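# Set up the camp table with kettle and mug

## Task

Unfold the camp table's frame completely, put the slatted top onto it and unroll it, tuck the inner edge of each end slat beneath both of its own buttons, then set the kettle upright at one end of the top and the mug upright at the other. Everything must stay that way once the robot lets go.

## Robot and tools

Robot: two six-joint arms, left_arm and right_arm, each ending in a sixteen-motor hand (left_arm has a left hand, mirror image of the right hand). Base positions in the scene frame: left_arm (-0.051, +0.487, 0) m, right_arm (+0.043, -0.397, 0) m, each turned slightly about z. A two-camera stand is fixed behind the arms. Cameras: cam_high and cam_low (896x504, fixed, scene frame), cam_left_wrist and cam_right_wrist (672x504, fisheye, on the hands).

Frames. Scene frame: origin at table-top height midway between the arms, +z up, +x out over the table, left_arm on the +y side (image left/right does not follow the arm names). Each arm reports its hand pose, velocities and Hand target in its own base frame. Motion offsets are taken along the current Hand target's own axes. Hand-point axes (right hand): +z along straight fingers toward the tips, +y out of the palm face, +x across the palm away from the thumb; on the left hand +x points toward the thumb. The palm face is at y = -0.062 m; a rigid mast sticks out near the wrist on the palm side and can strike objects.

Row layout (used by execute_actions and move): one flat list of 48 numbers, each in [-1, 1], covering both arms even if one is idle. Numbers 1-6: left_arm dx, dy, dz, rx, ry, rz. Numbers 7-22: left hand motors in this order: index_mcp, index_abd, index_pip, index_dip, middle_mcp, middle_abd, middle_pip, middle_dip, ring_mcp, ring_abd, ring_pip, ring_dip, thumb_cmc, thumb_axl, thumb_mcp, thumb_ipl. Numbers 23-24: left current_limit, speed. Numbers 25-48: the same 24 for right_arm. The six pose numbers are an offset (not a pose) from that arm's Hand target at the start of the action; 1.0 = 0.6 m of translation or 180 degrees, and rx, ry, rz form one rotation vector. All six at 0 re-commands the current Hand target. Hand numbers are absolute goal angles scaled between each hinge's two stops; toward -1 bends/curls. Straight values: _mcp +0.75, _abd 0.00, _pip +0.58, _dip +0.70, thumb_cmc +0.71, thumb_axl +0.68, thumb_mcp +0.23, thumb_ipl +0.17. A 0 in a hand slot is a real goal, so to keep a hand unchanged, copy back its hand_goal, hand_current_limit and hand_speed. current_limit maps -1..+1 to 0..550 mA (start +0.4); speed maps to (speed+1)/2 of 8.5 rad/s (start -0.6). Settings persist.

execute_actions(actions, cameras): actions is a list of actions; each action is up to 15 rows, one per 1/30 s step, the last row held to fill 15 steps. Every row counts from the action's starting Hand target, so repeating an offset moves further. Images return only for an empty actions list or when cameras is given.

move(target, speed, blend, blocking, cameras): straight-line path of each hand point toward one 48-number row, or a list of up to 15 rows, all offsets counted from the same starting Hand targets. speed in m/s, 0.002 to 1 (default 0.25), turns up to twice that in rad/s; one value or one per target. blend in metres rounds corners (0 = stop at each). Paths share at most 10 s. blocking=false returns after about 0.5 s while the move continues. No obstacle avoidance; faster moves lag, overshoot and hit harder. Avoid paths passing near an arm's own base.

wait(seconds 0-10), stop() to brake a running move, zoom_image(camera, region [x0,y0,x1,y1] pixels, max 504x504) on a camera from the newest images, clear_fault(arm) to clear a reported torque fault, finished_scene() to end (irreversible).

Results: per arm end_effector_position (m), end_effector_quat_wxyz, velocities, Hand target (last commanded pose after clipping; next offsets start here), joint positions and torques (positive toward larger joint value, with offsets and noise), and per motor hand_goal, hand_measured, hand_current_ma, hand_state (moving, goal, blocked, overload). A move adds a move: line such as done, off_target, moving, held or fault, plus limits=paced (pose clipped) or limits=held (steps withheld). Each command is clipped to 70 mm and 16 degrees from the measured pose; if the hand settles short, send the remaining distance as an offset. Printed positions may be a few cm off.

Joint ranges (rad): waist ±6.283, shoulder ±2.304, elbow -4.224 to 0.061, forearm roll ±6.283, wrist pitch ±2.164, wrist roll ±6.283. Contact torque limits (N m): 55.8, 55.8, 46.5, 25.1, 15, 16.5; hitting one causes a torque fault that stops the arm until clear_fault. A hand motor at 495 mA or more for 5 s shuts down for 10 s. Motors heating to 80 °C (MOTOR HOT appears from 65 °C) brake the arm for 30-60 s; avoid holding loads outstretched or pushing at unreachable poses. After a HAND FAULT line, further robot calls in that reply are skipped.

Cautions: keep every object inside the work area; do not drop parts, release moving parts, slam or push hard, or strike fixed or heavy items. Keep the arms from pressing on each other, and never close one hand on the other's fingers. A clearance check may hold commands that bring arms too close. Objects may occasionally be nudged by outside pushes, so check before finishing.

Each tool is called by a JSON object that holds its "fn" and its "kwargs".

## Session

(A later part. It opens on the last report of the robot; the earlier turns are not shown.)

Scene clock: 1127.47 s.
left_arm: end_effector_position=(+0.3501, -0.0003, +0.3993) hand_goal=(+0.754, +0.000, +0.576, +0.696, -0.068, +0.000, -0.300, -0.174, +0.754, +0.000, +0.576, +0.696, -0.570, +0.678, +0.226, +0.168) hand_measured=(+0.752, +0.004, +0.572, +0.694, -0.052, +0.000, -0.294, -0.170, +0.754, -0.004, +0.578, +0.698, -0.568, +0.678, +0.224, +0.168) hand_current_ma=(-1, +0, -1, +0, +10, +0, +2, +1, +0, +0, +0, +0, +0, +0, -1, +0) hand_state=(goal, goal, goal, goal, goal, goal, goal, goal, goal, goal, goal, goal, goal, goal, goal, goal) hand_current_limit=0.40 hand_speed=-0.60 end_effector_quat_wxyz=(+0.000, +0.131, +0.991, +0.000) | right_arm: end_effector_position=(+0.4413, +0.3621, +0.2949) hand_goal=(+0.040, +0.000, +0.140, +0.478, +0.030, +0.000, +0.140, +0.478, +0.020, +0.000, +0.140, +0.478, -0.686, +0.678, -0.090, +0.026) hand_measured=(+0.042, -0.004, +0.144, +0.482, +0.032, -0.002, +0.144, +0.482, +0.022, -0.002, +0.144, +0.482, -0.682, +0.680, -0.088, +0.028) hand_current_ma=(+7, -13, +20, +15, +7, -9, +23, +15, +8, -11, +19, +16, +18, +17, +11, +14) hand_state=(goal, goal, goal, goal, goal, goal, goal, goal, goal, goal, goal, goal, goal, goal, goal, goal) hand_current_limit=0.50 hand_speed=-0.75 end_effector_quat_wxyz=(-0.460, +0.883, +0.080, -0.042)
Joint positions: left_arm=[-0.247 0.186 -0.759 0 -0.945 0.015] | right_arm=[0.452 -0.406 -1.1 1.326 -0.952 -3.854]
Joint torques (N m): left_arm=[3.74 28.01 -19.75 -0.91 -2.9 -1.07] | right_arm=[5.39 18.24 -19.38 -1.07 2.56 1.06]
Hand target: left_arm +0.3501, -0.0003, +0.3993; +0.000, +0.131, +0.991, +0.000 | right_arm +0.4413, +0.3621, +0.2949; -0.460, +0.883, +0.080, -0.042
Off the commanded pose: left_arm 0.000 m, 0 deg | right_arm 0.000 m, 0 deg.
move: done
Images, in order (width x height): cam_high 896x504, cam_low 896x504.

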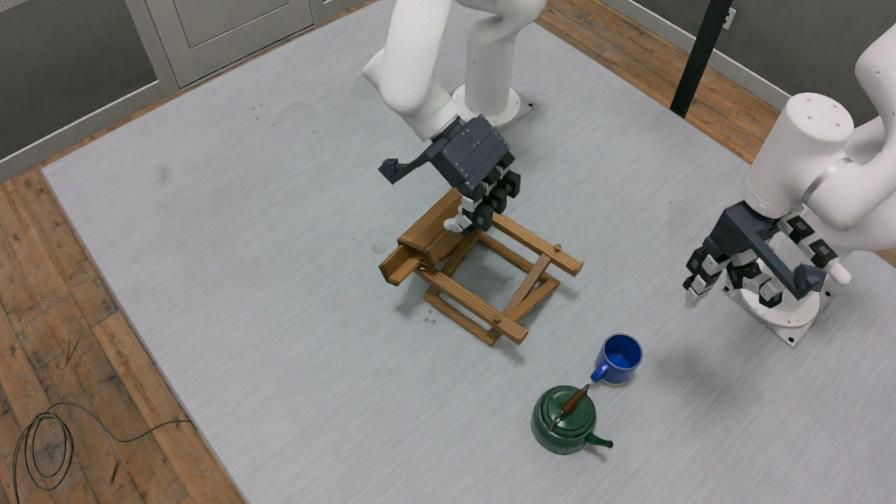

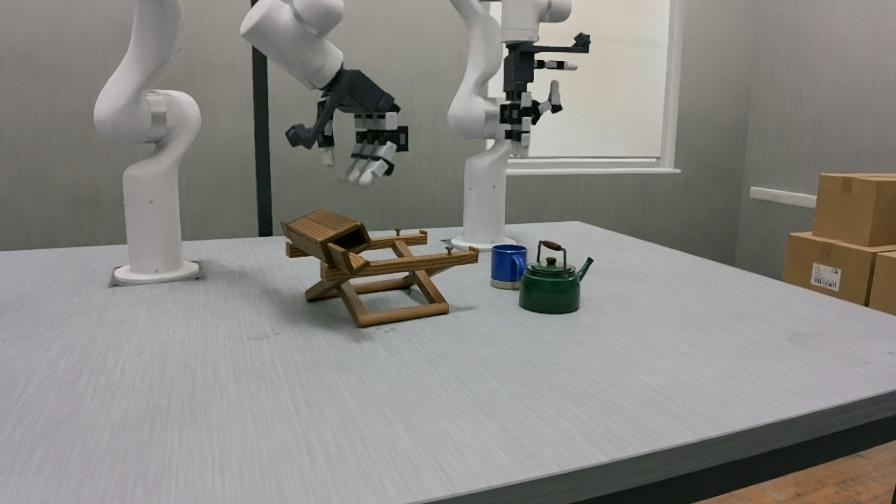

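{"fn": "move", "kwargs": {"target": [[0,0,0,0,0,0,0.754,0,0.576,0.696,-0.068,0,-0.3,-0.174,0.754,0,0.576,0.696,-0.571,0.678,0.226,0.168,0.4,-0.6,0,-0.137,-0.095,0,0,0,0.04,0,0.139,0.478,0.03,0,0.139,0.478,0.02,0,0.139,0.478,-0.686,0.678,-0.09,0.025,0.5,-0.75],[0,0,0,0,0,0,0.754,0,0.576,0.696,-0.068,0,-0.3,-0.174,0.754,0,0.576,0.696,-0.571,0.678,0.226,0.168,0.4,-0.6,0,0.05,-0.4,0.194,0,0,0.04,0,0.139,0.478,0.03,0,0.139,0.478,0.02,0,0.139,0.478,-0.686,0.678,-0.09,0.025,0.5,-0.75]], "cameras": ["all"]}}

Scene clock: 1163.90 s.
left_arm: end_effector_position=(+0.3501, -0.0003, +0.3993) hand_goal=(+0.754, +0.000, +0.576, +0.696, -0.068, +0.000, -0.300, -0.174, +0.754, +0.000, +0.576, +0.696, -0.570, +0.678, +0.226, +0.168) hand_measured=(+0.752, +0.004, +0.572, +0.694, -0.052, +0.000, -0.294, -0.170, +0.754, -0.004, +0.578, +0.698, -0.568, +0.678, +0.224, +0.168) hand_current_ma=(-1, +0, -1, +0, +10, +0, +2, +1, +0, +0, +0, +0, +0, +0, -1, +0) hand_state=(goal, goal, goal, goal, goal, goal, goal, goal, goal, goal, goal, goal, goal, goal, goal, goal) hand_current_limit=0.40 hand_speed=-0.60 end_effector_quat_wxyz=(+0.000, +0.131, +0.991, +0.000) | right_arm: end_effector_position=(+0.4800, +0.1517, +0.4077) hand_goal=(+0.040, +0.000, +0.140, +0.478, +0.030, +0.000, +0.140, +0.478, +0.020, +0.000, +0.140, +0.478, -0.686, +0.678, -0.090, +0.026) hand_measured=(+0.036, -0.004, +0.142, +0.480, +0.026, -0.002, +0.142, +0.480, +0.016, -0.002, +0.142, +0.480, -0.682, +0.680, -0.088, +0.028) hand_current_ma=(-21, -13, +9, +13, -19, -9, +10, +13, -21, -11, +9, +13, +17, +16, +9, +13) hand_state=(goal, goal, goal, goal, goal, goal, goal, goal, goal, goal, goal, goal, goal, goal, goal, goal) hand_current_limit=0.50 hand_speed=-0.75 end_effector_quat_wxyz=(+0.704, -0.704, -0.064, +0.064)
Joint positions: left_arm=[-0.247 0.186 -0.759 0 -0.945 0.015] | right_arm=[-0.111 -0.412 -1.113 1.344 -1.758 -4.032]
Joint torques (N m): left_arm=[2.14 26.8 -19.05 -0.63 -2.89 -1.01] | right_arm=[-7.65 17.4 -19.75 -1.03 -5.77 -1.26]
Hand target: left_arm +0.3501, -0.0003, +0.3993; +0.000, +0.131, +0.991, +0.000 | right_arm +0.4800, +0.1517, +0.4077; +0.704, -0.704, -0.064, +0.064
Off the commanded pose: left_arm 0.000 m, 0 deg | right_arm 0.000 m, 0 deg.
move: done

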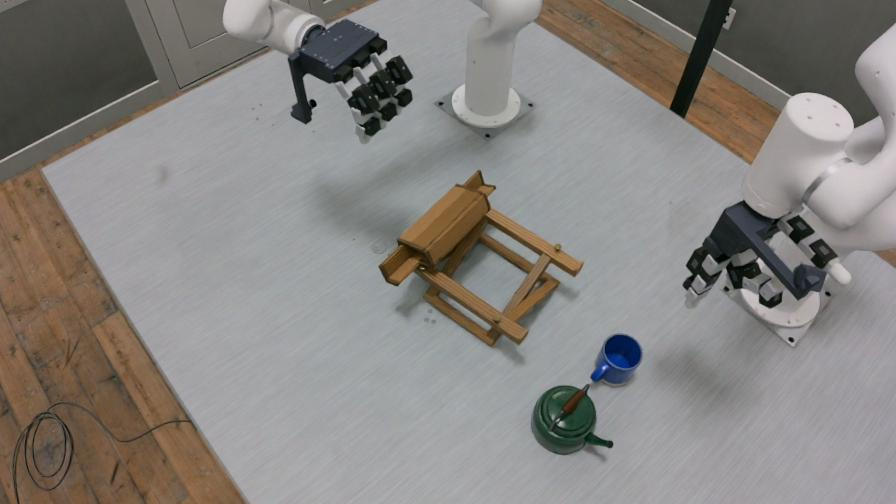

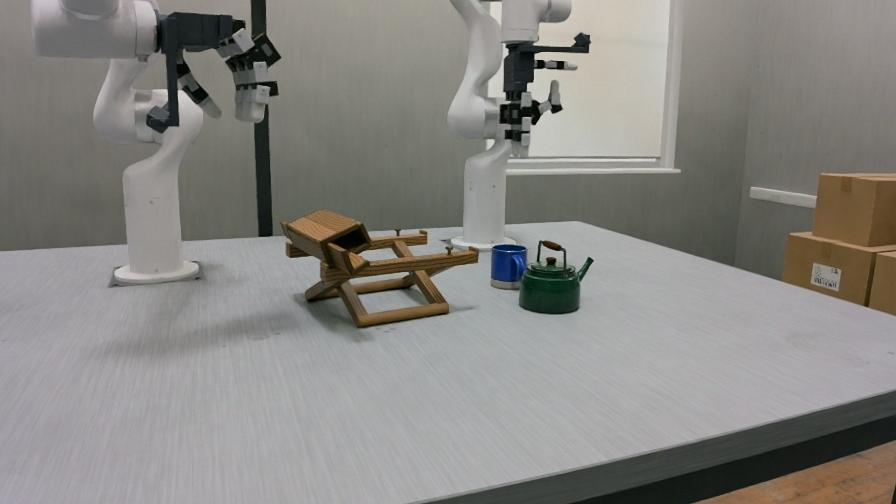

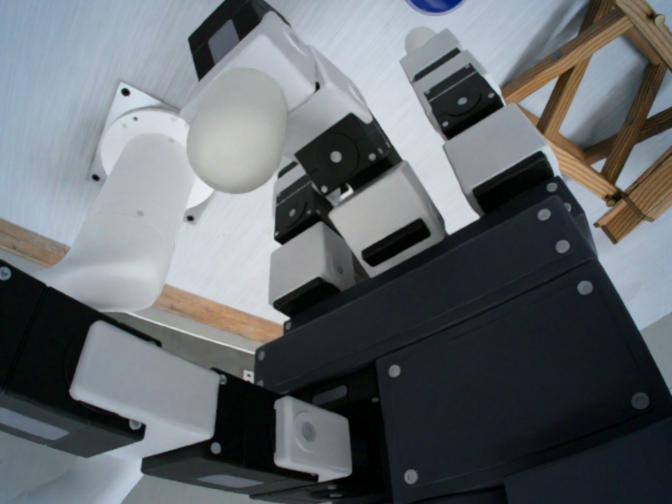

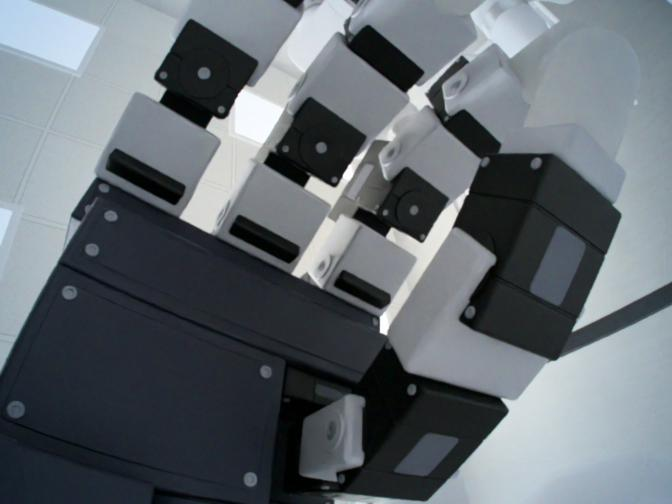

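{"fn": "zoom_image", "kwargs": {"camera": "cam_high", "region": [370, 150, 600, 350]}}

{"fn": "zoom_image", "kwargs": {"camera": "cam_low", "region": [270, 190, 500, 340]}}

Scaled by 2.191 from the camera's 896x504 image, which has a finer 1280x720 frame.

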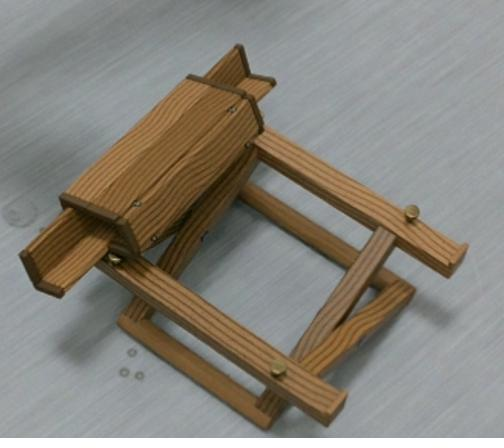

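Scaled by 2.191 from the camera's 896x504 image, which has a finer 1280x720 frame.

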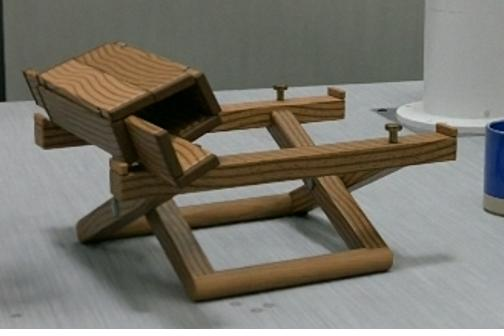

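{"fn": "zoom_image", "kwargs": {"camera": "cam_low", "region": [275, 200, 395, 300]}}

{"fn": "zoom_image", "kwargs": {"camera": "cam_high", "region": [370, 160, 510, 300]}}

Scaled by 4.200 from the camera's 896x504 image, which has a finer 1280x720 frame.

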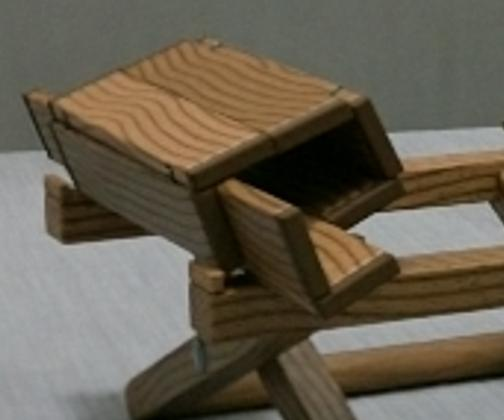

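Scaled by 3.600 from the camera's 896x504 image, which has a finer 1280x720 frame.

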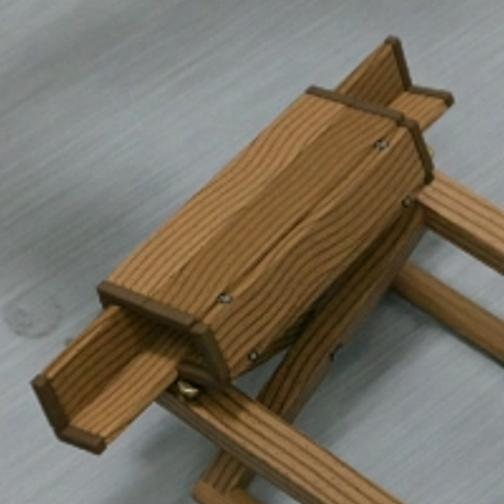

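{"fn": "zoom_image", "kwargs": {"camera": "cam_left_wrist", "region": [480, 0, 672, 250]}}

{"fn": "zoom_image", "kwargs": {"camera": "cam_low", "region": [310, 225, 375, 275]}}

Scaled by 2.016 from the camera's 672x504 image, which has a finer 960x720 frame.

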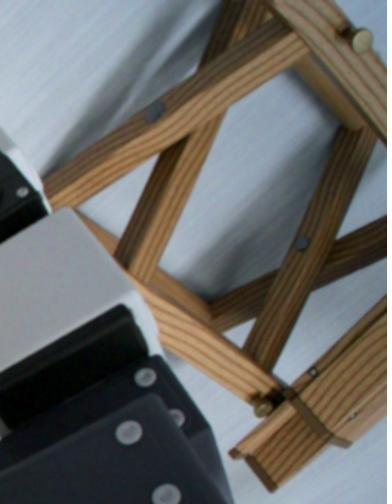

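Scaled by 7.754 from the camera's 896x504 image, which has a finer 1280x720 frame.

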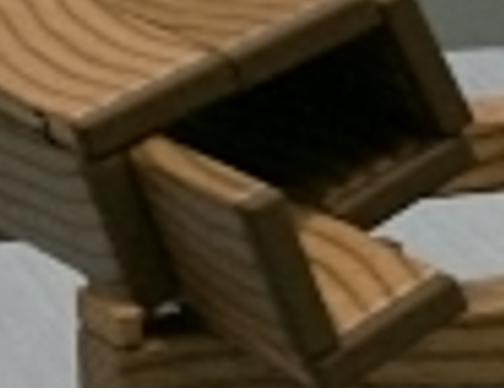

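{"fn": "move", "kwargs": {"target": [0,0,0,0,0,0,0.754,0,0.576,0.696,-0.068,0,-0.3,-0.174,0.754,0,0.576,0.696,-0.571,0.678,0.226,0.168,0.4,-0.6,-0.0075,0.1902,0.2147,0.111,0.0183,0,0.274,0,0.139,0.478,0.274,0,0.139,0.478,0.274,0,0.139,0.478,-0.686,0.678,0.2,0.17,0.5,-0.75], "cameras": ["cam_high","cam_low"]}}

Scene clock: 1291.40 s.
left_arm: end_effector_position=(+0.3501, -0.0003, +0.3993) hand_goal=(+0.754, +0.000, +0.576, +0.696, -0.068, +0.000, -0.300, -0.174, +0.754, +0.000, +0.576, +0.696, -0.570, +0.678, +0.226, +0.168) hand_measured=(+0.752, +0.004, +0.572, +0.694, -0.052, +0.000, -0.294, -0.170, +0.754, -0.004, +0.578, +0.698, -0.568, +0.678, +0.224, +0.168) hand_current_ma=(-1, +0, -1, +0, +10, +0, +2, +1, +0, +0, +0, +0, +0, +0, -1, +0) hand_state=(goal, goal, goal, goal, goal, goal, goal, goal, goal, goal, goal, goal, goal, goal, goal, goal) hand_current_limit=0.40 hand_speed=-0.60 end_effector_quat_wxyz=(+0.000, +0.131, +0.991, +0.000) | right_arm: end_effector_position=(+0.4522, +0.2775, +0.2936) hand_goal=(+0.274, +0.000, +0.140, +0.478, +0.274, +0.000, +0.140, +0.478, +0.274, +0.000, +0.140, +0.478, -0.686, +0.678, +0.200, +0.170) hand_measured=(+0.254, -0.004, +0.140, +0.480, +0.256, -0.002, +0.140, +0.480, +0.254, -0.002, +0.140, +0.480, -0.682, +0.680, +0.200, +0.168) hand_current_ma=(-98, -12, +4, +12, -93, -9, +4, +12, -106, -11, +4, +12, +17, +14, -3, -10) hand_state=(goal, goal, goal, goal, goal, goal, goal, goal, blocked, goal, goal, goal, goal, goal, goal, goal) hand_current_limit=0.50 hand_speed=-0.75 end_effector_quat_wxyz=(+0.817, -0.573, -0.032, +0.054)
Joint positions: left_arm=[-0.247 0.186 -0.759 0 -0.945 0.015] | right_arm=[0.092 -0.682 -0.958 1.641 -1.914 -4.407]
Joint torques (N m): left_arm=[3.03 27.74 -20.21 -0.69 -2.68 -1.28] | right_arm=[5.47 22.19 -15.66 3.38 -6.29 -1.22]
Hand target: left_arm +0.3501, -0.0003, +0.3993; +0.000, +0.131, +0.991, +0.000 | right_arm +0.4522, +0.2775, +0.2935; +0.817, -0.573, -0.032, +0.054
Off the commanded pose: left_arm 0.000 m, 0 deg | right_arm 0.000 m, 0 deg.
move: done
Images, in order (width x height): cam_high 896x504, cam_low 896x504.

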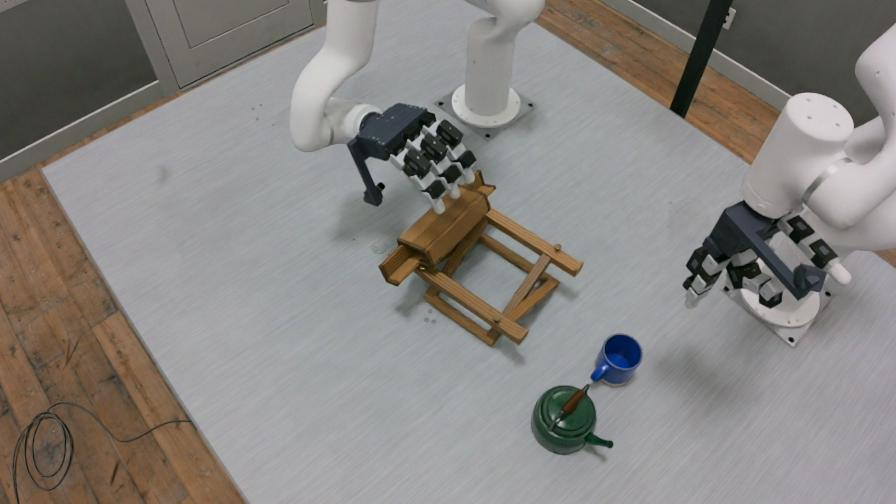

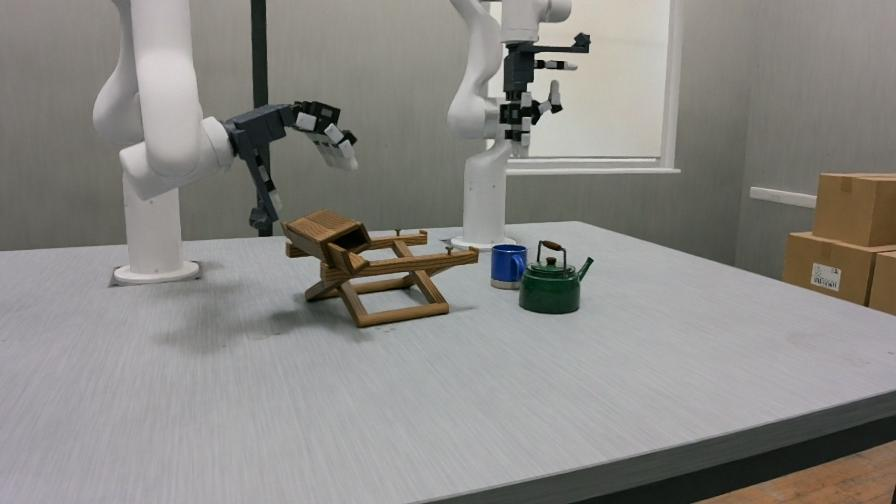

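{"fn": "move", "kwargs": {"target": [0,0,0,0,0,0,0.754,0,0.576,0.696,-0.068,0,-0.3,-0.174,0.754,0,0.576,0.696,-0.571,0.678,0.226,0.168,0.4,-0.6,0,0.083,0,0,0,0,0.35,0,0.139,0.478,0.35,0,0.139,0.478,0.35,0,0.139,0.478,-0.686,0.678,0.2,0.17,0.5,-0.75], "cameras": [], "speed": 0.1}}

{"fn": "wait", "kwargs": {"seconds": 0, "cameras": ["cam_high","cam_low"]}}

{"fn": "zoom_image", "kwargs": {"camera": "cam_low", "region": [220, 120, 440, 290]}}

{"fn": "zoom_image", "kwargs": {"camera": "cam_high", "region": [350, 100, 550, 300]}}

Scene clock: 1297.80 s.
left_arm: end_effector_position=(+0.3501, -0.0003, +0.3993) hand_goal=(+0.754, +0.000, +0.576, +0.696, -0.068, +0.000, -0.300, -0.174, +0.754, +0.000, +0.576, +0.696, -0.570, +0.678, +0.226, +0.168) hand_measured=(+0.752, +0.004, +0.572, +0.694, -0.052, +0.000, -0.294, -0.170, +0.754, -0.004, +0.578, +0.698, -0.568, +0.678, +0.224, +0.168) hand_current_ma=(-1, +0, -1, +0, +10, +0, +2, +1, +0, +0, +0, +0, +0, +0, -1, +0) hand_state=(goal, goal, goal, goal, goal, goal, goal, goal, goal, goal, goal, goal, goal, goal, goal, goal) hand_current_limit=0.40 hand_speed=-0.60 end_effector_quat_wxyz=(+0.000, +0.131, +0.991, +0.000) | right_arm: end_effector_position=(+0.4497, +0.2943, +0.2467) hand_goal=(+0.350, +0.000, +0.140, +0.478, +0.350, +0.000, +0.140, +0.478, +0.350, +0.000, +0.140, +0.478, -0.686, +0.678, +0.200, +0.170) hand_measured=(+0.328, -0.004, +0.140, +0.480, +0.330, -0.002, +0.140, +0.480, +0.326, -0.002, +0.140, +0.480, -0.682, +0.680, +0.200, +0.168) hand_current_ma=(-110, -12, +3, +11, -104, -9, +3, +12, -118, -11, +2, +12, +16, +14, -3, -10) hand_state=(blocked, goal, goal, goal, blocked, goal, goal, goal, blocked, goal, goal, goal, goal, goal, goal, goal) hand_current_limit=0.50 hand_speed=-0.75 end_effector_quat_wxyz=(+0.817, -0.573, -0.032, +0.054)
Joint positions: left_arm=[-0.247 0.186 -0.759 0 -0.945 0.015] | right_arm=[0.125 -0.785 -0.981 1.645 -1.912 -4.494]
Joint torques (N m): left_arm=[1.89 27.97 -19.32 -0.85 -2.85 -1.05] | right_arm=[5.35 21.26 -14.79 3.12 0.25 -1.24]
Hand target: left_arm +0.3501, -0.0003, +0.3993; +0.000, +0.131, +0.991, +0.000 | right_arm +0.4496, +0.2943, +0.2467; +0.817, -0.573, -0.032, +0.054
Off the commanded pose: left_arm 0.000 m, 0 deg | right_arm 0.000 m, 0 deg.
move: done
No camera images: "cameras" was empty.

Scene clock: 1297.80 s.
left_arm: end_effector_position=(+0.3501, -0.0003, +0.3993) hand_goal=(+0.754, +0.000, +0.576, +0.696, -0.068, +0.000, -0.300, -0.174, +0.754, +0.000, +0.576, +0.696, -0.570, +0.678, +0.226, +0.168) hand_measured=(+0.752, +0.004, +0.572, +0.694, -0.052, +0.000, -0.294, -0.170, +0.754, -0.004, +0.578, +0.698, -0.568, +0.678, +0.224, +0.168) hand_current_ma=(-1, +0, -1, +0, +10, +0, +2, +1, +0, +0, +0, +0, +0, +0, -1, +0) hand_state=(goal, goal, goal, goal, goal, goal, goal, goal, goal, goal, goal, goal, goal, goal, goal, goal) hand_current_limit=0.40 hand_speed=-0.60 end_effector_quat_wxyz=(+0.000, +0.131, +0.991, +0.000) | right_arm: end_effector_position=(+0.4497, +0.2943, +0.2467) hand_goal=(+0.350, +0.000, +0.140, +0.478, +0.350, +0.000, +0.140, +0.478, +0.350, +0.000, +0.140, +0.478, -0.686, +0.678, +0.200, +0.170) hand_measured=(+0.328, -0.004, +0.140, +0.480, +0.330, -0.002, +0.140, +0.480, +0.326, -0.002, +0.140, +0.480, -0.682, +0.680, +0.200, +0.168) hand_current_ma=(-110, -12, +3, +11, -104, -9, +3, +12, -118, -11, +2, +12, +16, +14, -3, -10) hand_state=(blocked, goal, goal, goal, blocked, goal, goal, goal, blocked, goal, goal, goal, goal, goal, goal, goal) hand_current_limit=0.50 hand_speed=-0.75 end_effector_quat_wxyz=(+0.817, -0.573, -0.032, +0.054)
Joint positions: left_arm=[-0.247 0.186 -0.759 0 -0.945 0.015] | right_arm=[0.125 -0.785 -0.981 1.645 -1.912 -4.494]
Joint torques (N m): left_arm=[1.89 27.97 -19.32 -0.85 -2.85 -1.05] | right_arm=[5.35 21.26 -14.79 3.12 0.25 -1.24]
Hand target: left_arm +0.3501, -0.0003, +0.3993; +0.000, +0.131, +0.991, +0.000 | right_arm +0.4496, +0.2943, +0.2467; +0.817, -0.573, -0.032, +0.054
Off the commanded pose: left_arm 0.000 m, 0 deg | right_arm 0.000 m, 0 deg.
Images, in order (width x height): cam_high 896x504, cam_low 896x504.

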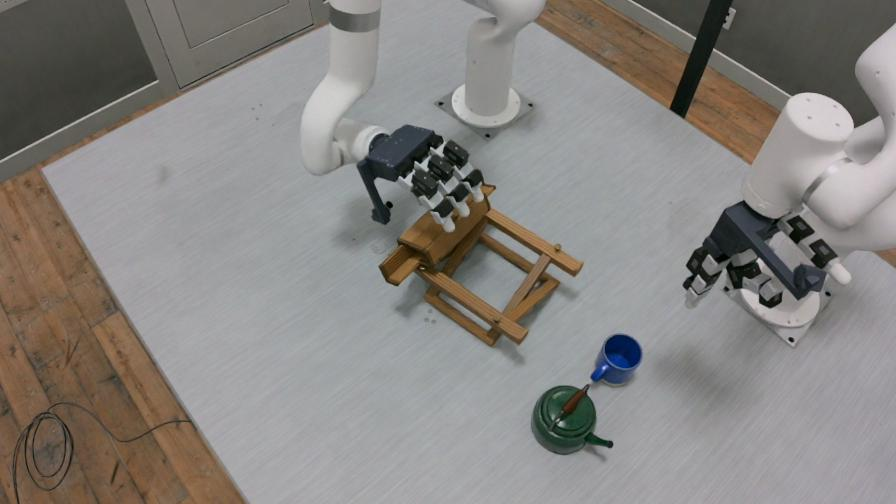

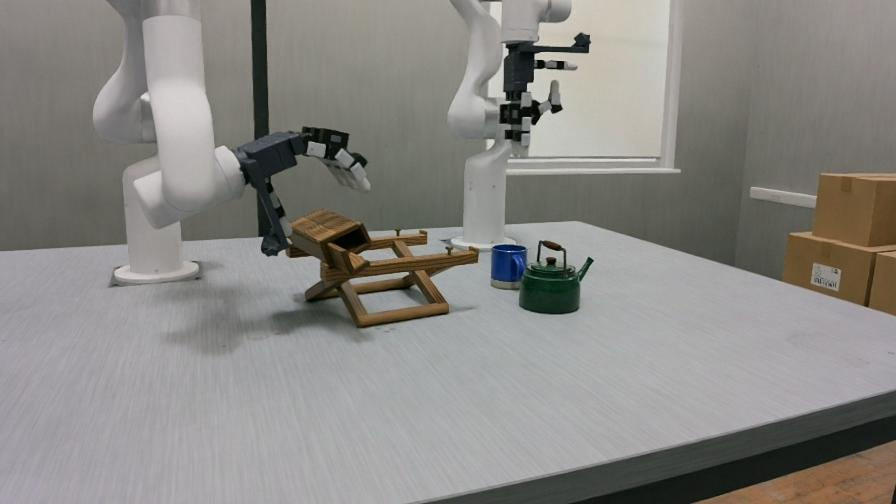

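Scaled by 2.291 from the camera's 896x504 image, which has a finer 1280x720 frame.

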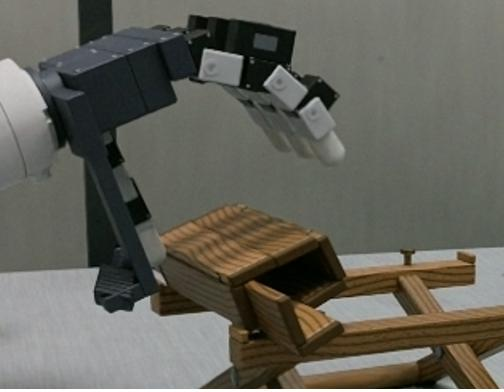

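Scaled by 2.520 from the camera's 896x504 image, which has a finer 1280x720 frame.

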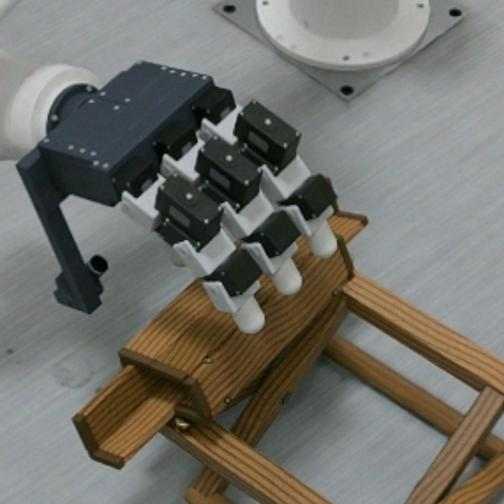

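{"fn": "move", "kwargs": {"target": [0,0,0,0,0,0,0.754,0,0.576,0.696,-0.068,0,-0.3,-0.174,0.754,0,0.576,0.696,-0.571,0.678,0.226,0.168,0.4,-0.6,0,0.0633,0,0,0,0,0.35,0,0.139,0.478,0.35,0,0.139,0.478,0.35,0,0.139,0.478,-0.686,0.678,0.2,0.17,0.5,-0.75], "cameras": ["cam_high","cam_low"], "speed": 0.06}}

{"fn": "zoom_image", "kwargs": {"camera": "cam_low", "region": [240, 150, 420, 290]}}

{"fn": "zoom_image", "kwargs": {"camera": "cam_high", "region": [350, 100, 550, 300]}}

Scene clock: 1304.17 s.
left_arm: end_effector_position=(+0.3501, -0.0003, +0.3993) hand_goal=(+0.754, +0.000, +0.576, +0.696, -0.068, +0.000, -0.300, -0.174, +0.754, +0.000, +0.576, +0.696, -0.570, +0.678, +0.226, +0.168) hand_measured=(+0.752, +0.004, +0.572, +0.694, -0.052, +0.000, -0.294, -0.170, +0.754, -0.004, +0.578, +0.698, -0.568, +0.678, +0.224, +0.168) hand_current_ma=(-1, +0, -1, +0, +10, +0, +2, +1, +0, +0, +0, +0, +0, +0, -1, +0) hand_state=(goal, goal, goal, goal, goal, goal, goal, goal, goal, goal, goal, goal, goal, goal, goal, goal) hand_current_limit=0.40 hand_speed=-0.60 end_effector_quat_wxyz=(+0.000, +0.131, +0.991, +0.000) | right_arm: end_effector_position=(+0.4477, +0.3072, +0.2111) hand_goal=(+0.350, +0.000, +0.140, +0.478, +0.350, +0.000, +0.140, +0.478, +0.350, +0.000, +0.140, +0.478, -0.686, +0.678, +0.200, +0.170) hand_measured=(+0.328, -0.004, +0.140, +0.480, +0.330, -0.002, +0.140, +0.480, +0.328, -0.002, +0.140, +0.480, -0.682, +0.680, +0.200, +0.168) hand_current_ma=(-110, -12, +3, +11, -104, -9, +3, +12, -118, -11, +2, +12, +16, +14, -3, -10) hand_state=(blocked, goal, goal, goal, blocked, goal, goal, goal, blocked, goal, goal, goal, goal, goal, goal, goal) hand_current_limit=0.50 hand_speed=-0.75 end_effector_quat_wxyz=(+0.817, -0.573, -0.032, +0.054)
Joint positions: left_arm=[-0.247 0.186 -0.759 0 -0.945 0.015] | right_arm=[0.151 -0.867 -1.007 1.651 -1.912 -4.553]
Joint torques (N m): left_arm=[1.86 27.41 -19.41 -0.66 -2.93 -1.16] | right_arm=[6.5 22.42 -14.58 3.16 -2.54 -1.08]
Hand target: left_arm +0.3501, -0.0003, +0.3993; +0.000, +0.131, +0.991, +0.000 | right_arm +0.4477, +0.3072, +0.2110; +0.817, -0.573, -0.032, +0.054
Off the commanded pose: left_arm 0.000 m, 0 deg | right_arm 0.000 m, 0 deg.
move: done
Images, in order (width x height): cam_high 896x504, cam_low 896x504.

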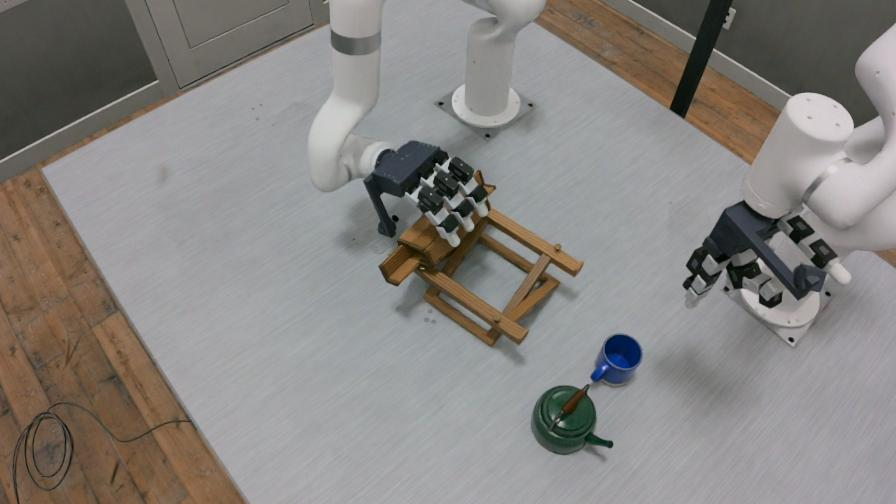

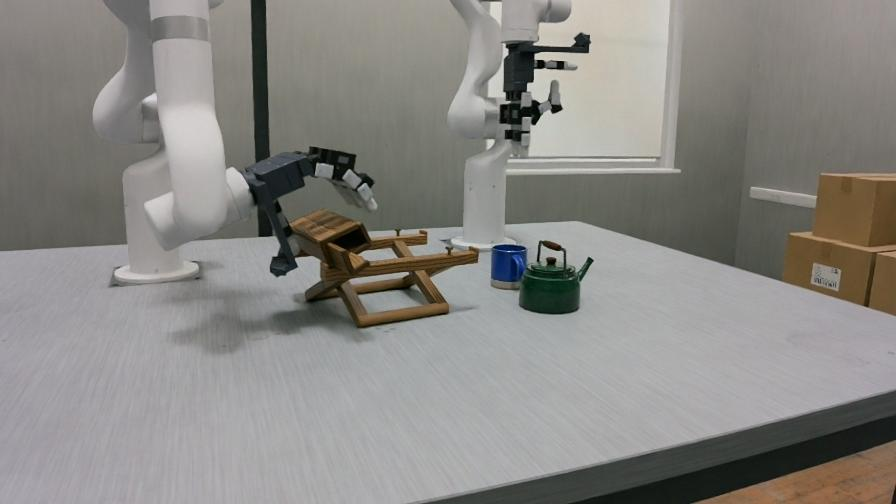

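Scaled by 2.800 from the camera's 896x504 image, which has a finer 1280x720 frame.

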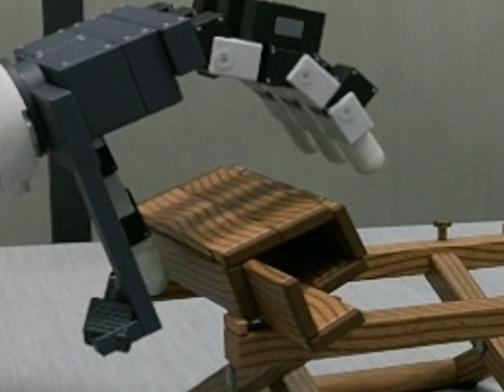

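Scaled by 2.520 from the camera's 896x504 image, which has a finer 1280x720 frame.

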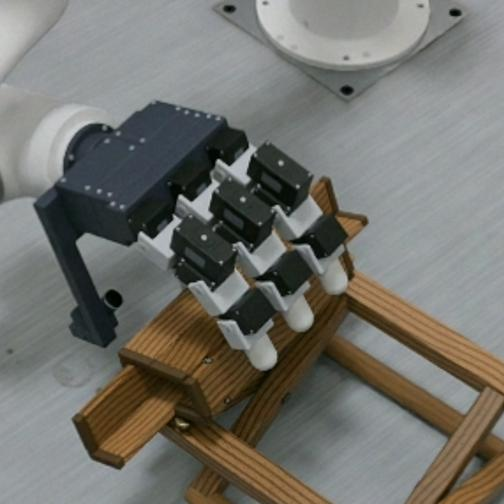

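{"fn": "move", "kwargs": {"target": [0,0,0,0,0,0,0.754,0,0.576,0.696,-0.068,0,-0.3,-0.174,0.754,0,0.576,0.696,-0.571,0.678,0.226,0.168,0.4,-0.6,0,0.005,0,0,0,0,0.12,0,0.139,0.478,0.12,0,0.139,0.478,0.12,0,0.139,0.478,-0.686,0.678,0.07,0.1,0.4,-0.85], "cameras": ["cam_high","cam_low"], "speed": 0.06}}

{"fn": "zoom_image", "kwargs": {"camera": "cam_low", "region": [240, 150, 420, 290]}}

{"fn": "zoom_image", "kwargs": {"camera": "cam_high", "region": [350, 100, 550, 300]}}

Scene clock: 1312.37 s.
left_arm: end_effector_position=(+0.3501, -0.0003, +0.3993) hand_goal=(+0.754, +0.000, +0.576, +0.696, -0.068, +0.000, -0.300, -0.174, +0.754, +0.000, +0.576, +0.696, -0.570, +0.678, +0.226, +0.168) hand_measured=(+0.752, +0.004, +0.572, +0.694, -0.052, +0.000, -0.294, -0.170, +0.754, -0.004, +0.578, +0.698, -0.568, +0.678, +0.224, +0.168) hand_current_ma=(-1, +0, -1, +0, +10, +0, +2, +1, +0, +0, +0, +0, +0, +0, -1, +0) hand_state=(goal, goal, goal, goal, goal, goal, goal, goal, goal, goal, goal, goal, goal, goal, goal, goal) hand_current_limit=0.40 hand_speed=-0.60 end_effector_quat_wxyz=(+0.000, +0.131, +0.991, +0.000) | right_arm: end_effector_position=(+0.4475, +0.3082, +0.2082) hand_goal=(+0.120, +0.000, +0.140, +0.478, +0.120, +0.000, +0.140, +0.478, +0.120, +0.000, +0.140, +0.478, -0.686, +0.678, +0.070, +0.100) hand_measured=(+0.142, -0.004, +0.146, +0.480, +0.138, -0.002, +0.146, +0.480, +0.138, -0.002, +0.144, +0.480, -0.684, +0.680, +0.128, +0.122) hand_current_ma=(+109, -12, +29, +12, +97, -9, +29, +12, +91, -11, +21, +12, +13, +14, +365, +140) hand_state=(blocked, goal, goal, goal, goal, goal, goal, goal, goal, goal, goal, goal, goal, goal, blocked, blocked) hand_current_limit=0.40 hand_speed=-0.85 end_effector_quat_wxyz=(+0.817, -0.573, -0.032, +0.054)
Joint positions: left_arm=[-0.247 0.186 -0.759 0 -0.945 0.015] | right_arm=[0.153 -0.874 -1.01 1.651 -1.912 -4.557]
Joint torques (N m): left_arm=[3.69 27.4 -19.96 -0.84 -2.69 -1.26] | right_arm=[7.31 23.51 -13.92 3.03 -1.11 -1.19]
Hand target: left_arm +0.3501, -0.0003, +0.3993; +0.000, +0.131, +0.991, +0.000 | right_arm +0.4475, +0.3082, +0.2082; +0.817, -0.573, -0.032, +0.054
Off the commanded pose: left_arm 0.000 m, 0 deg | right_arm 0.000 m, 0 deg.
move: done
Images, in order (width x height): cam_high 896x504, cam_low 896x504.

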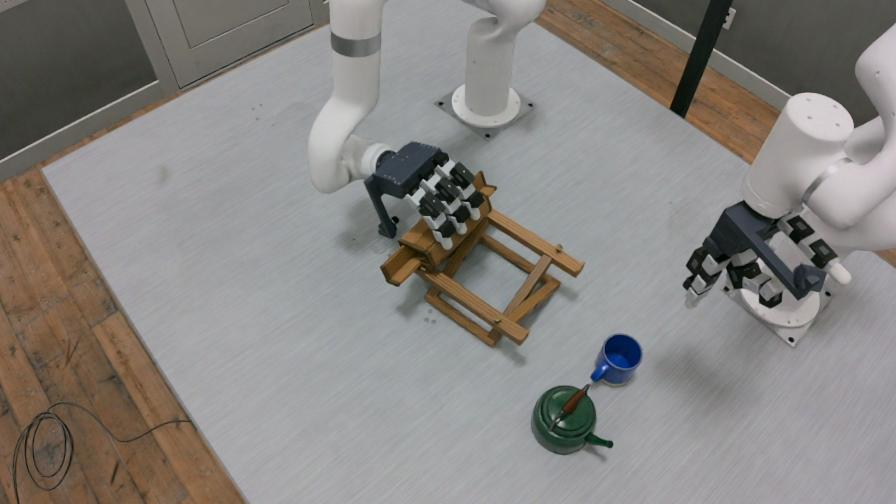

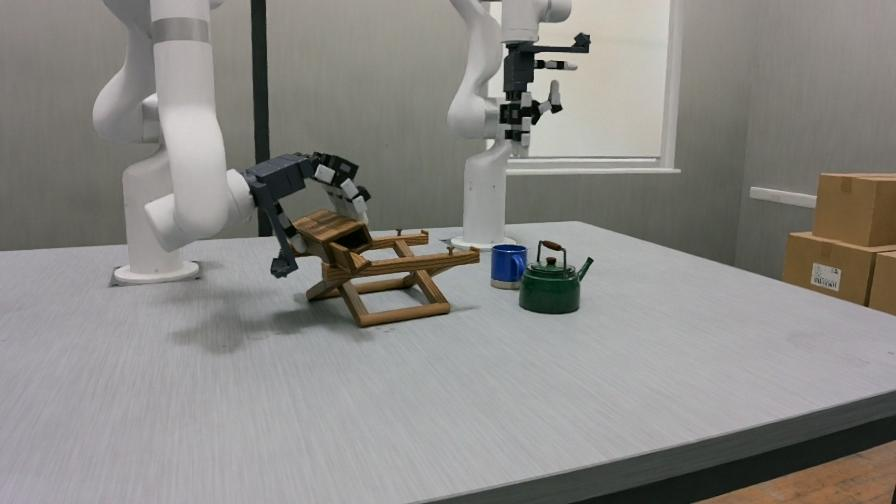

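Scaled by 2.800 from the camera's 896x504 image, which has a finer 1280x720 frame.

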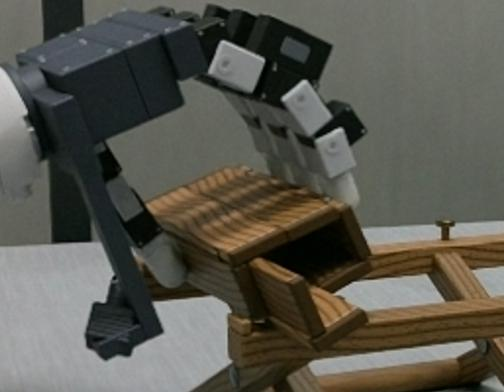

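Scaled by 2.520 from the camera's 896x504 image, which has a finer 1280x720 frame.

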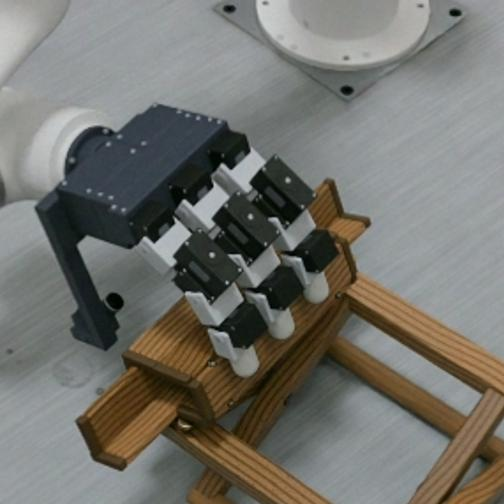

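{"fn": "move", "kwargs": {"target": [0,0,0,0,0,0,0.754,0,0.576,0.696,-0.068,0,-0.3,-0.174,0.754,0,0.576,0.696,-0.571,0.678,0.226,0.168,0.4,-0.6,0,0.0,0,0,0,0,0.03,0,0.139,0.478,0.03,0,0.139,0.478,0.03,0,0.139,0.478,-0.686,0.678,0.07,0.1,0.4,-0.85], "cameras": ["cam_high","cam_low"], "speed": 0.06}}

{"fn": "zoom_image", "kwargs": {"camera": "cam_low", "region": [240, 150, 420, 290]}}

{"fn": "zoom_image", "kwargs": {"camera": "cam_high", "region": [350, 100, 550, 300]}}

Scene clock: 1316.90 s.
left_arm: end_effector_position=(+0.3501, -0.0003, +0.3993) hand_goal=(+0.754, +0.000, +0.576, +0.696, -0.068, +0.000, -0.300, -0.174, +0.754, +0.000, +0.576, +0.696, -0.570, +0.678, +0.226, +0.168) hand_measured=(+0.752, +0.004, +0.572, +0.694, -0.052, +0.000, -0.294, -0.170, +0.754, -0.004, +0.578, +0.698, -0.568, +0.678, +0.224, +0.168) hand_current_ma=(-1, +0, -1, +0, +10, +0, +2, +1, +0, +0, +0, +0, +0, +0, -1, +0) hand_state=(goal, goal, goal, goal, goal, goal, goal, goal, goal, goal, goal, goal, goal, goal, goal, goal) hand_current_limit=0.40 hand_speed=-0.60 end_effector_quat_wxyz=(+0.000, +0.131, +0.991, +0.000) | right_arm: end_effector_position=(+0.4475, +0.3082, +0.2082) hand_goal=(+0.030, +0.000, +0.140, +0.478, +0.030, +0.000, +0.140, +0.478, +0.030, +0.000, +0.140, +0.478, -0.686, +0.678, +0.070, +0.100) hand_measured=(+0.126, -0.004, +0.160, +0.486, +0.124, -0.002, +0.162, +0.484, +0.124, -0.002, +0.158, +0.486, -0.684, +0.680, +0.128, +0.122) hand_current_ma=(+385, -12, +94, +34, +385, -9, +102, +30, +385, -11, +82, +36, +13, +14, +365, +147) hand_state=(blocked, goal, goal, goal, blocked, goal, blocked, goal, blocked, goal, goal, goal, goal, goal, blocked, blocked) hand_current_limit=0.40 hand_speed=-0.85 end_effector_quat_wxyz=(+0.817, -0.573, -0.032, +0.054)
Joint positions: left_arm=[-0.247 0.186 -0.759 0 -0.945 0.015] | right_arm=[0.153 -0.874 -1.01 1.651 -1.912 -4.557]
Joint torques (N m): left_arm=[3.84 28.13 -19 -0.6 -2.8 -1.12] | right_arm=[5.15 20.83 -12.97 3.04 -4.27 -1.22]
Hand target: left_arm +0.3501, -0.0003, +0.3993; +0.000, +0.131, +0.991, +0.000 | right_arm +0.4475, +0.3082, +0.2082; +0.817, -0.573, -0.032, +0.054
Off the commanded pose: left_arm 0.000 m, 0 deg | right_arm 0.000 m, 0 deg.
move: done
Images, in order (width x height): cam_high 896x504, cam_low 896x504.

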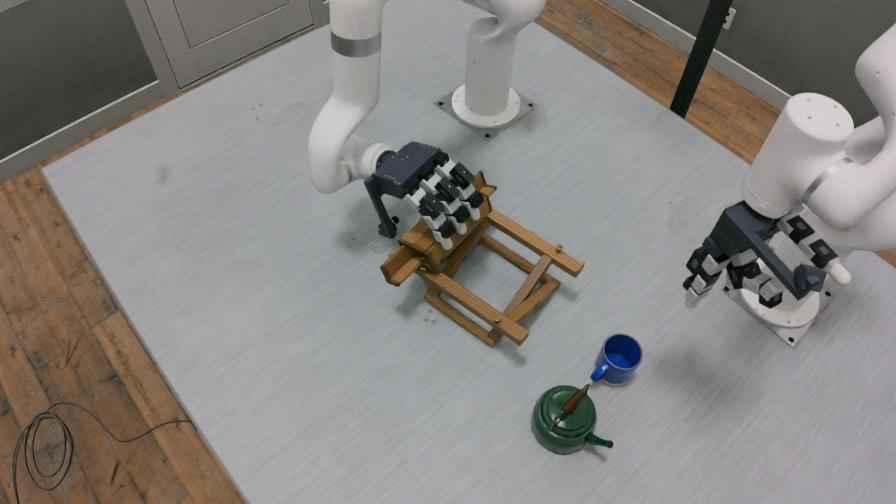

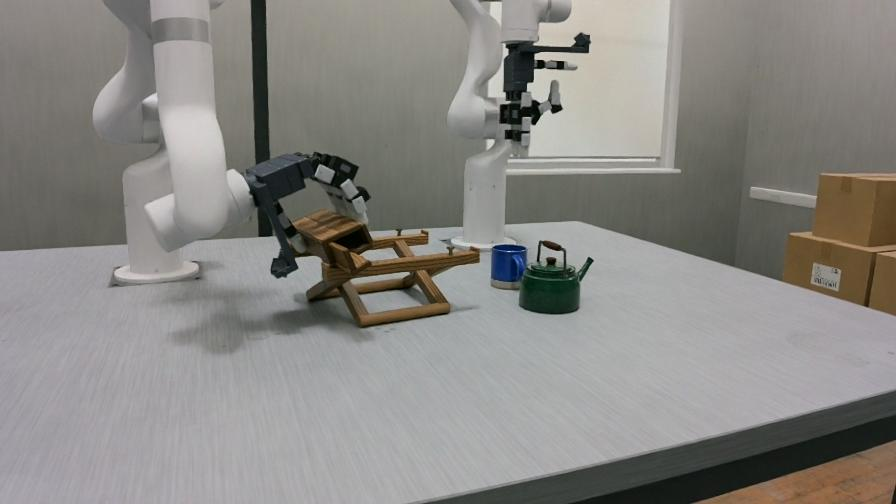

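Scaled by 2.800 from the camera's 896x504 image, which has a finer 1280x720 frame.

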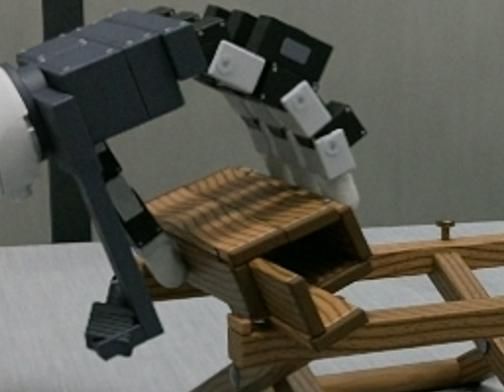

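Scaled by 2.520 from the camera's 896x504 image, which has a finer 1280x720 frame.

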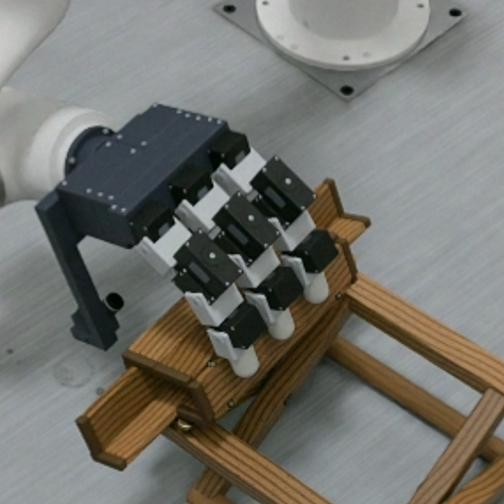

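{"fn": "move", "kwargs": {"target": [0,0,0,0,0,0,0.754,0,0.576,0.696,-0.068,0,-0.3,-0.174,0.754,0,0.576,0.696,-0.571,0.678,0.226,0.168,0.4,-0.6,-0.03,-0.0191,-0.0232,0,0,0,0.03,0,0.139,0.478,0.03,0,0.139,0.478,0.03,0,0.139,0.478,-0.686,0.678,0.07,0.1,0.4,-0.85], "cameras": ["cam_high","cam_low"], "speed": 0.04}}

{"fn": "zoom_image", "kwargs": {"camera": "cam_low", "region": [240, 150, 420, 290]}}

{"fn": "zoom_image", "kwargs": {"camera": "cam_high", "region": [350, 100, 550, 300]}}

Scene clock: 1332.67 s.
left_arm: end_effector_position=(+0.3501, -0.0003, +0.3993) hand_goal=(+0.754, +0.000, +0.576, +0.696, -0.068, +0.000, -0.300, -0.174, +0.754, +0.000, +0.576, +0.696, -0.570, +0.678, +0.226, +0.168) hand_measured=(+0.752, +0.004, +0.572, +0.694, -0.052, +0.000, -0.294, -0.170, +0.754, -0.004, +0.578, +0.698, -0.568, +0.678, +0.224, +0.168) hand_current_ma=(-1, +0, -1, +0, +10, +0, +2, +1, +0, +0, +0, +0, +0, +0, -1, +0) hand_state=(goal, goal, goal, goal, goal, goal, goal, goal, goal, goal, goal, goal, goal, goal, goal, goal) hand_current_limit=0.40 hand_speed=-0.60 end_effector_quat_wxyz=(+0.000, +0.131, +0.991, +0.000) | right_arm: end_effector_position=(+0.4318, +0.2891, +0.2144) hand_goal=(+0.030, +0.000, +0.140, +0.478, +0.030, +0.000, +0.140, +0.478, +0.030, +0.000, +0.140, +0.478, -0.686, +0.678, +0.070, +0.100) hand_measured=(+0.072, -0.006, +0.166, +0.492, +0.064, -0.006, +0.164, +0.488, +0.058, -0.004, +0.158, +0.486, -0.672, +0.680, +0.178, +0.130) hand_current_ma=(+214, -24, +122, +65, +179, -22, +112, +43, +148, -20, +88, +39, +68, +11, +385, +197) hand_state=(blocked, goal, blocked, goal, blocked, goal, blocked, goal, blocked, goal, goal, goal, goal, goal, blocked, blocked) hand_current_limit=0.40 hand_speed=-0.85 end_effector_quat_wxyz=(+0.817, -0.573, -0.032, +0.054)
Joint positions: left_arm=[-0.247 0.186 -0.759 0 -0.945 0.015] | right_arm=[0.119 -0.837 -0.952 1.61 -1.917 -4.58]
Joint torques (N m): left_arm=[3.24 27.15 -18.78 -1.53 -2.74 -1.2] | right_arm=[-10.53 36.16 -3.93 -1.96 -7.28 -1.01]
Hand target: left_arm +0.3501, -0.0003, +0.3993; +0.000, +0.131, +0.991, +0.000 | right_arm +0.4318, +0.2891, +0.2144; +0.817, -0.573, -0.032, +0.054
Off the commanded pose: left_arm 0.000 m, 0 deg | right_arm 0.000 m, 0 deg.
move: done
Images, in order (width x height): cam_high 896x504, cam_low 896x504.

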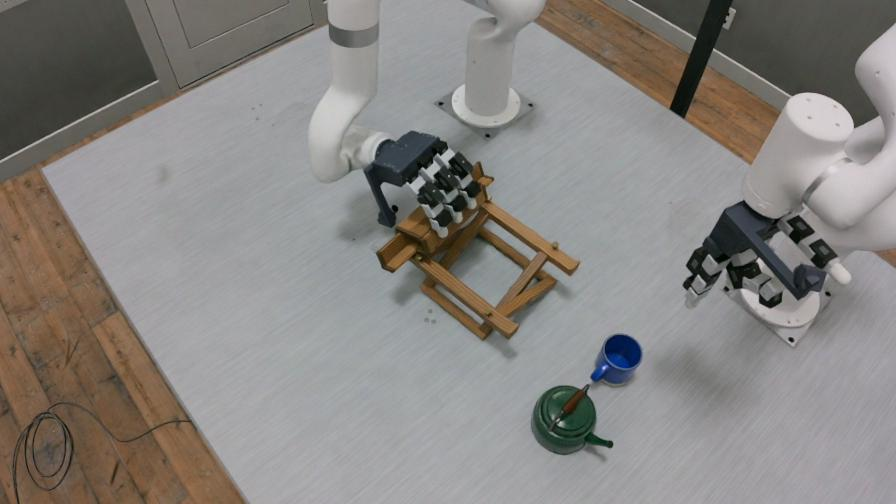

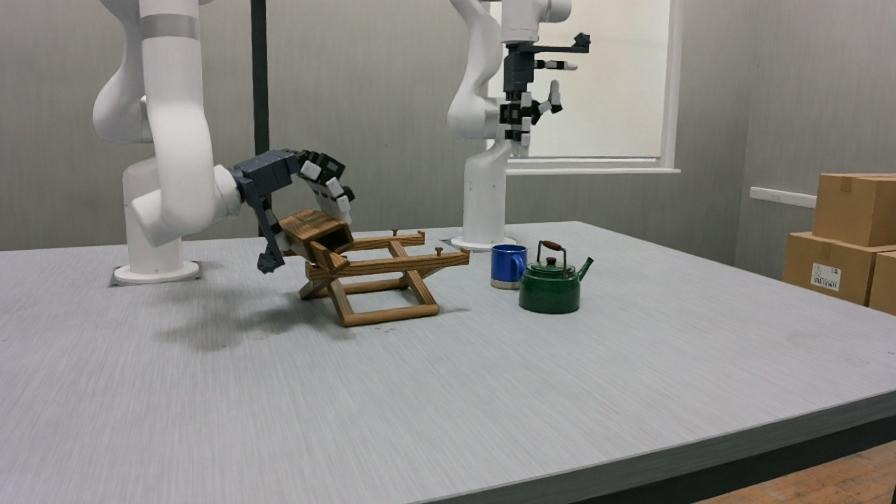

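Scaled by 2.800 from the camera's 896x504 image, which has a finer 1280x720 frame.

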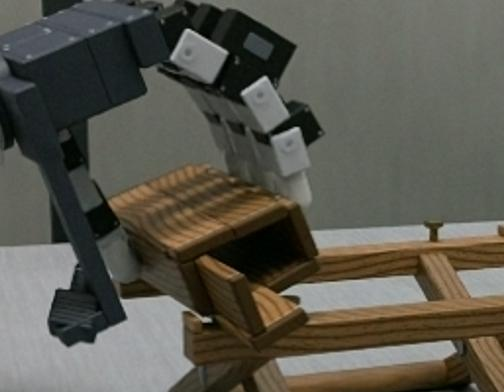

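Scaled by 2.520 from the camera's 896x504 image, which has a finer 1280x720 frame.

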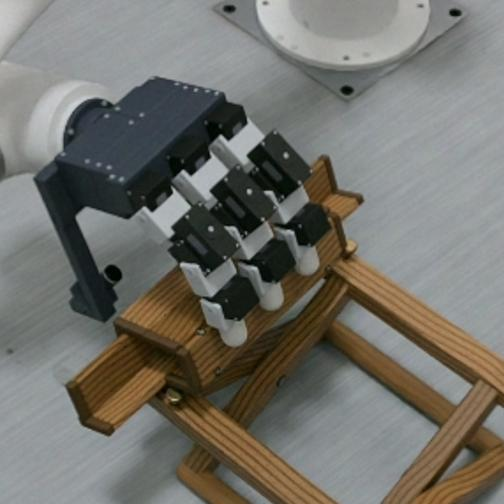

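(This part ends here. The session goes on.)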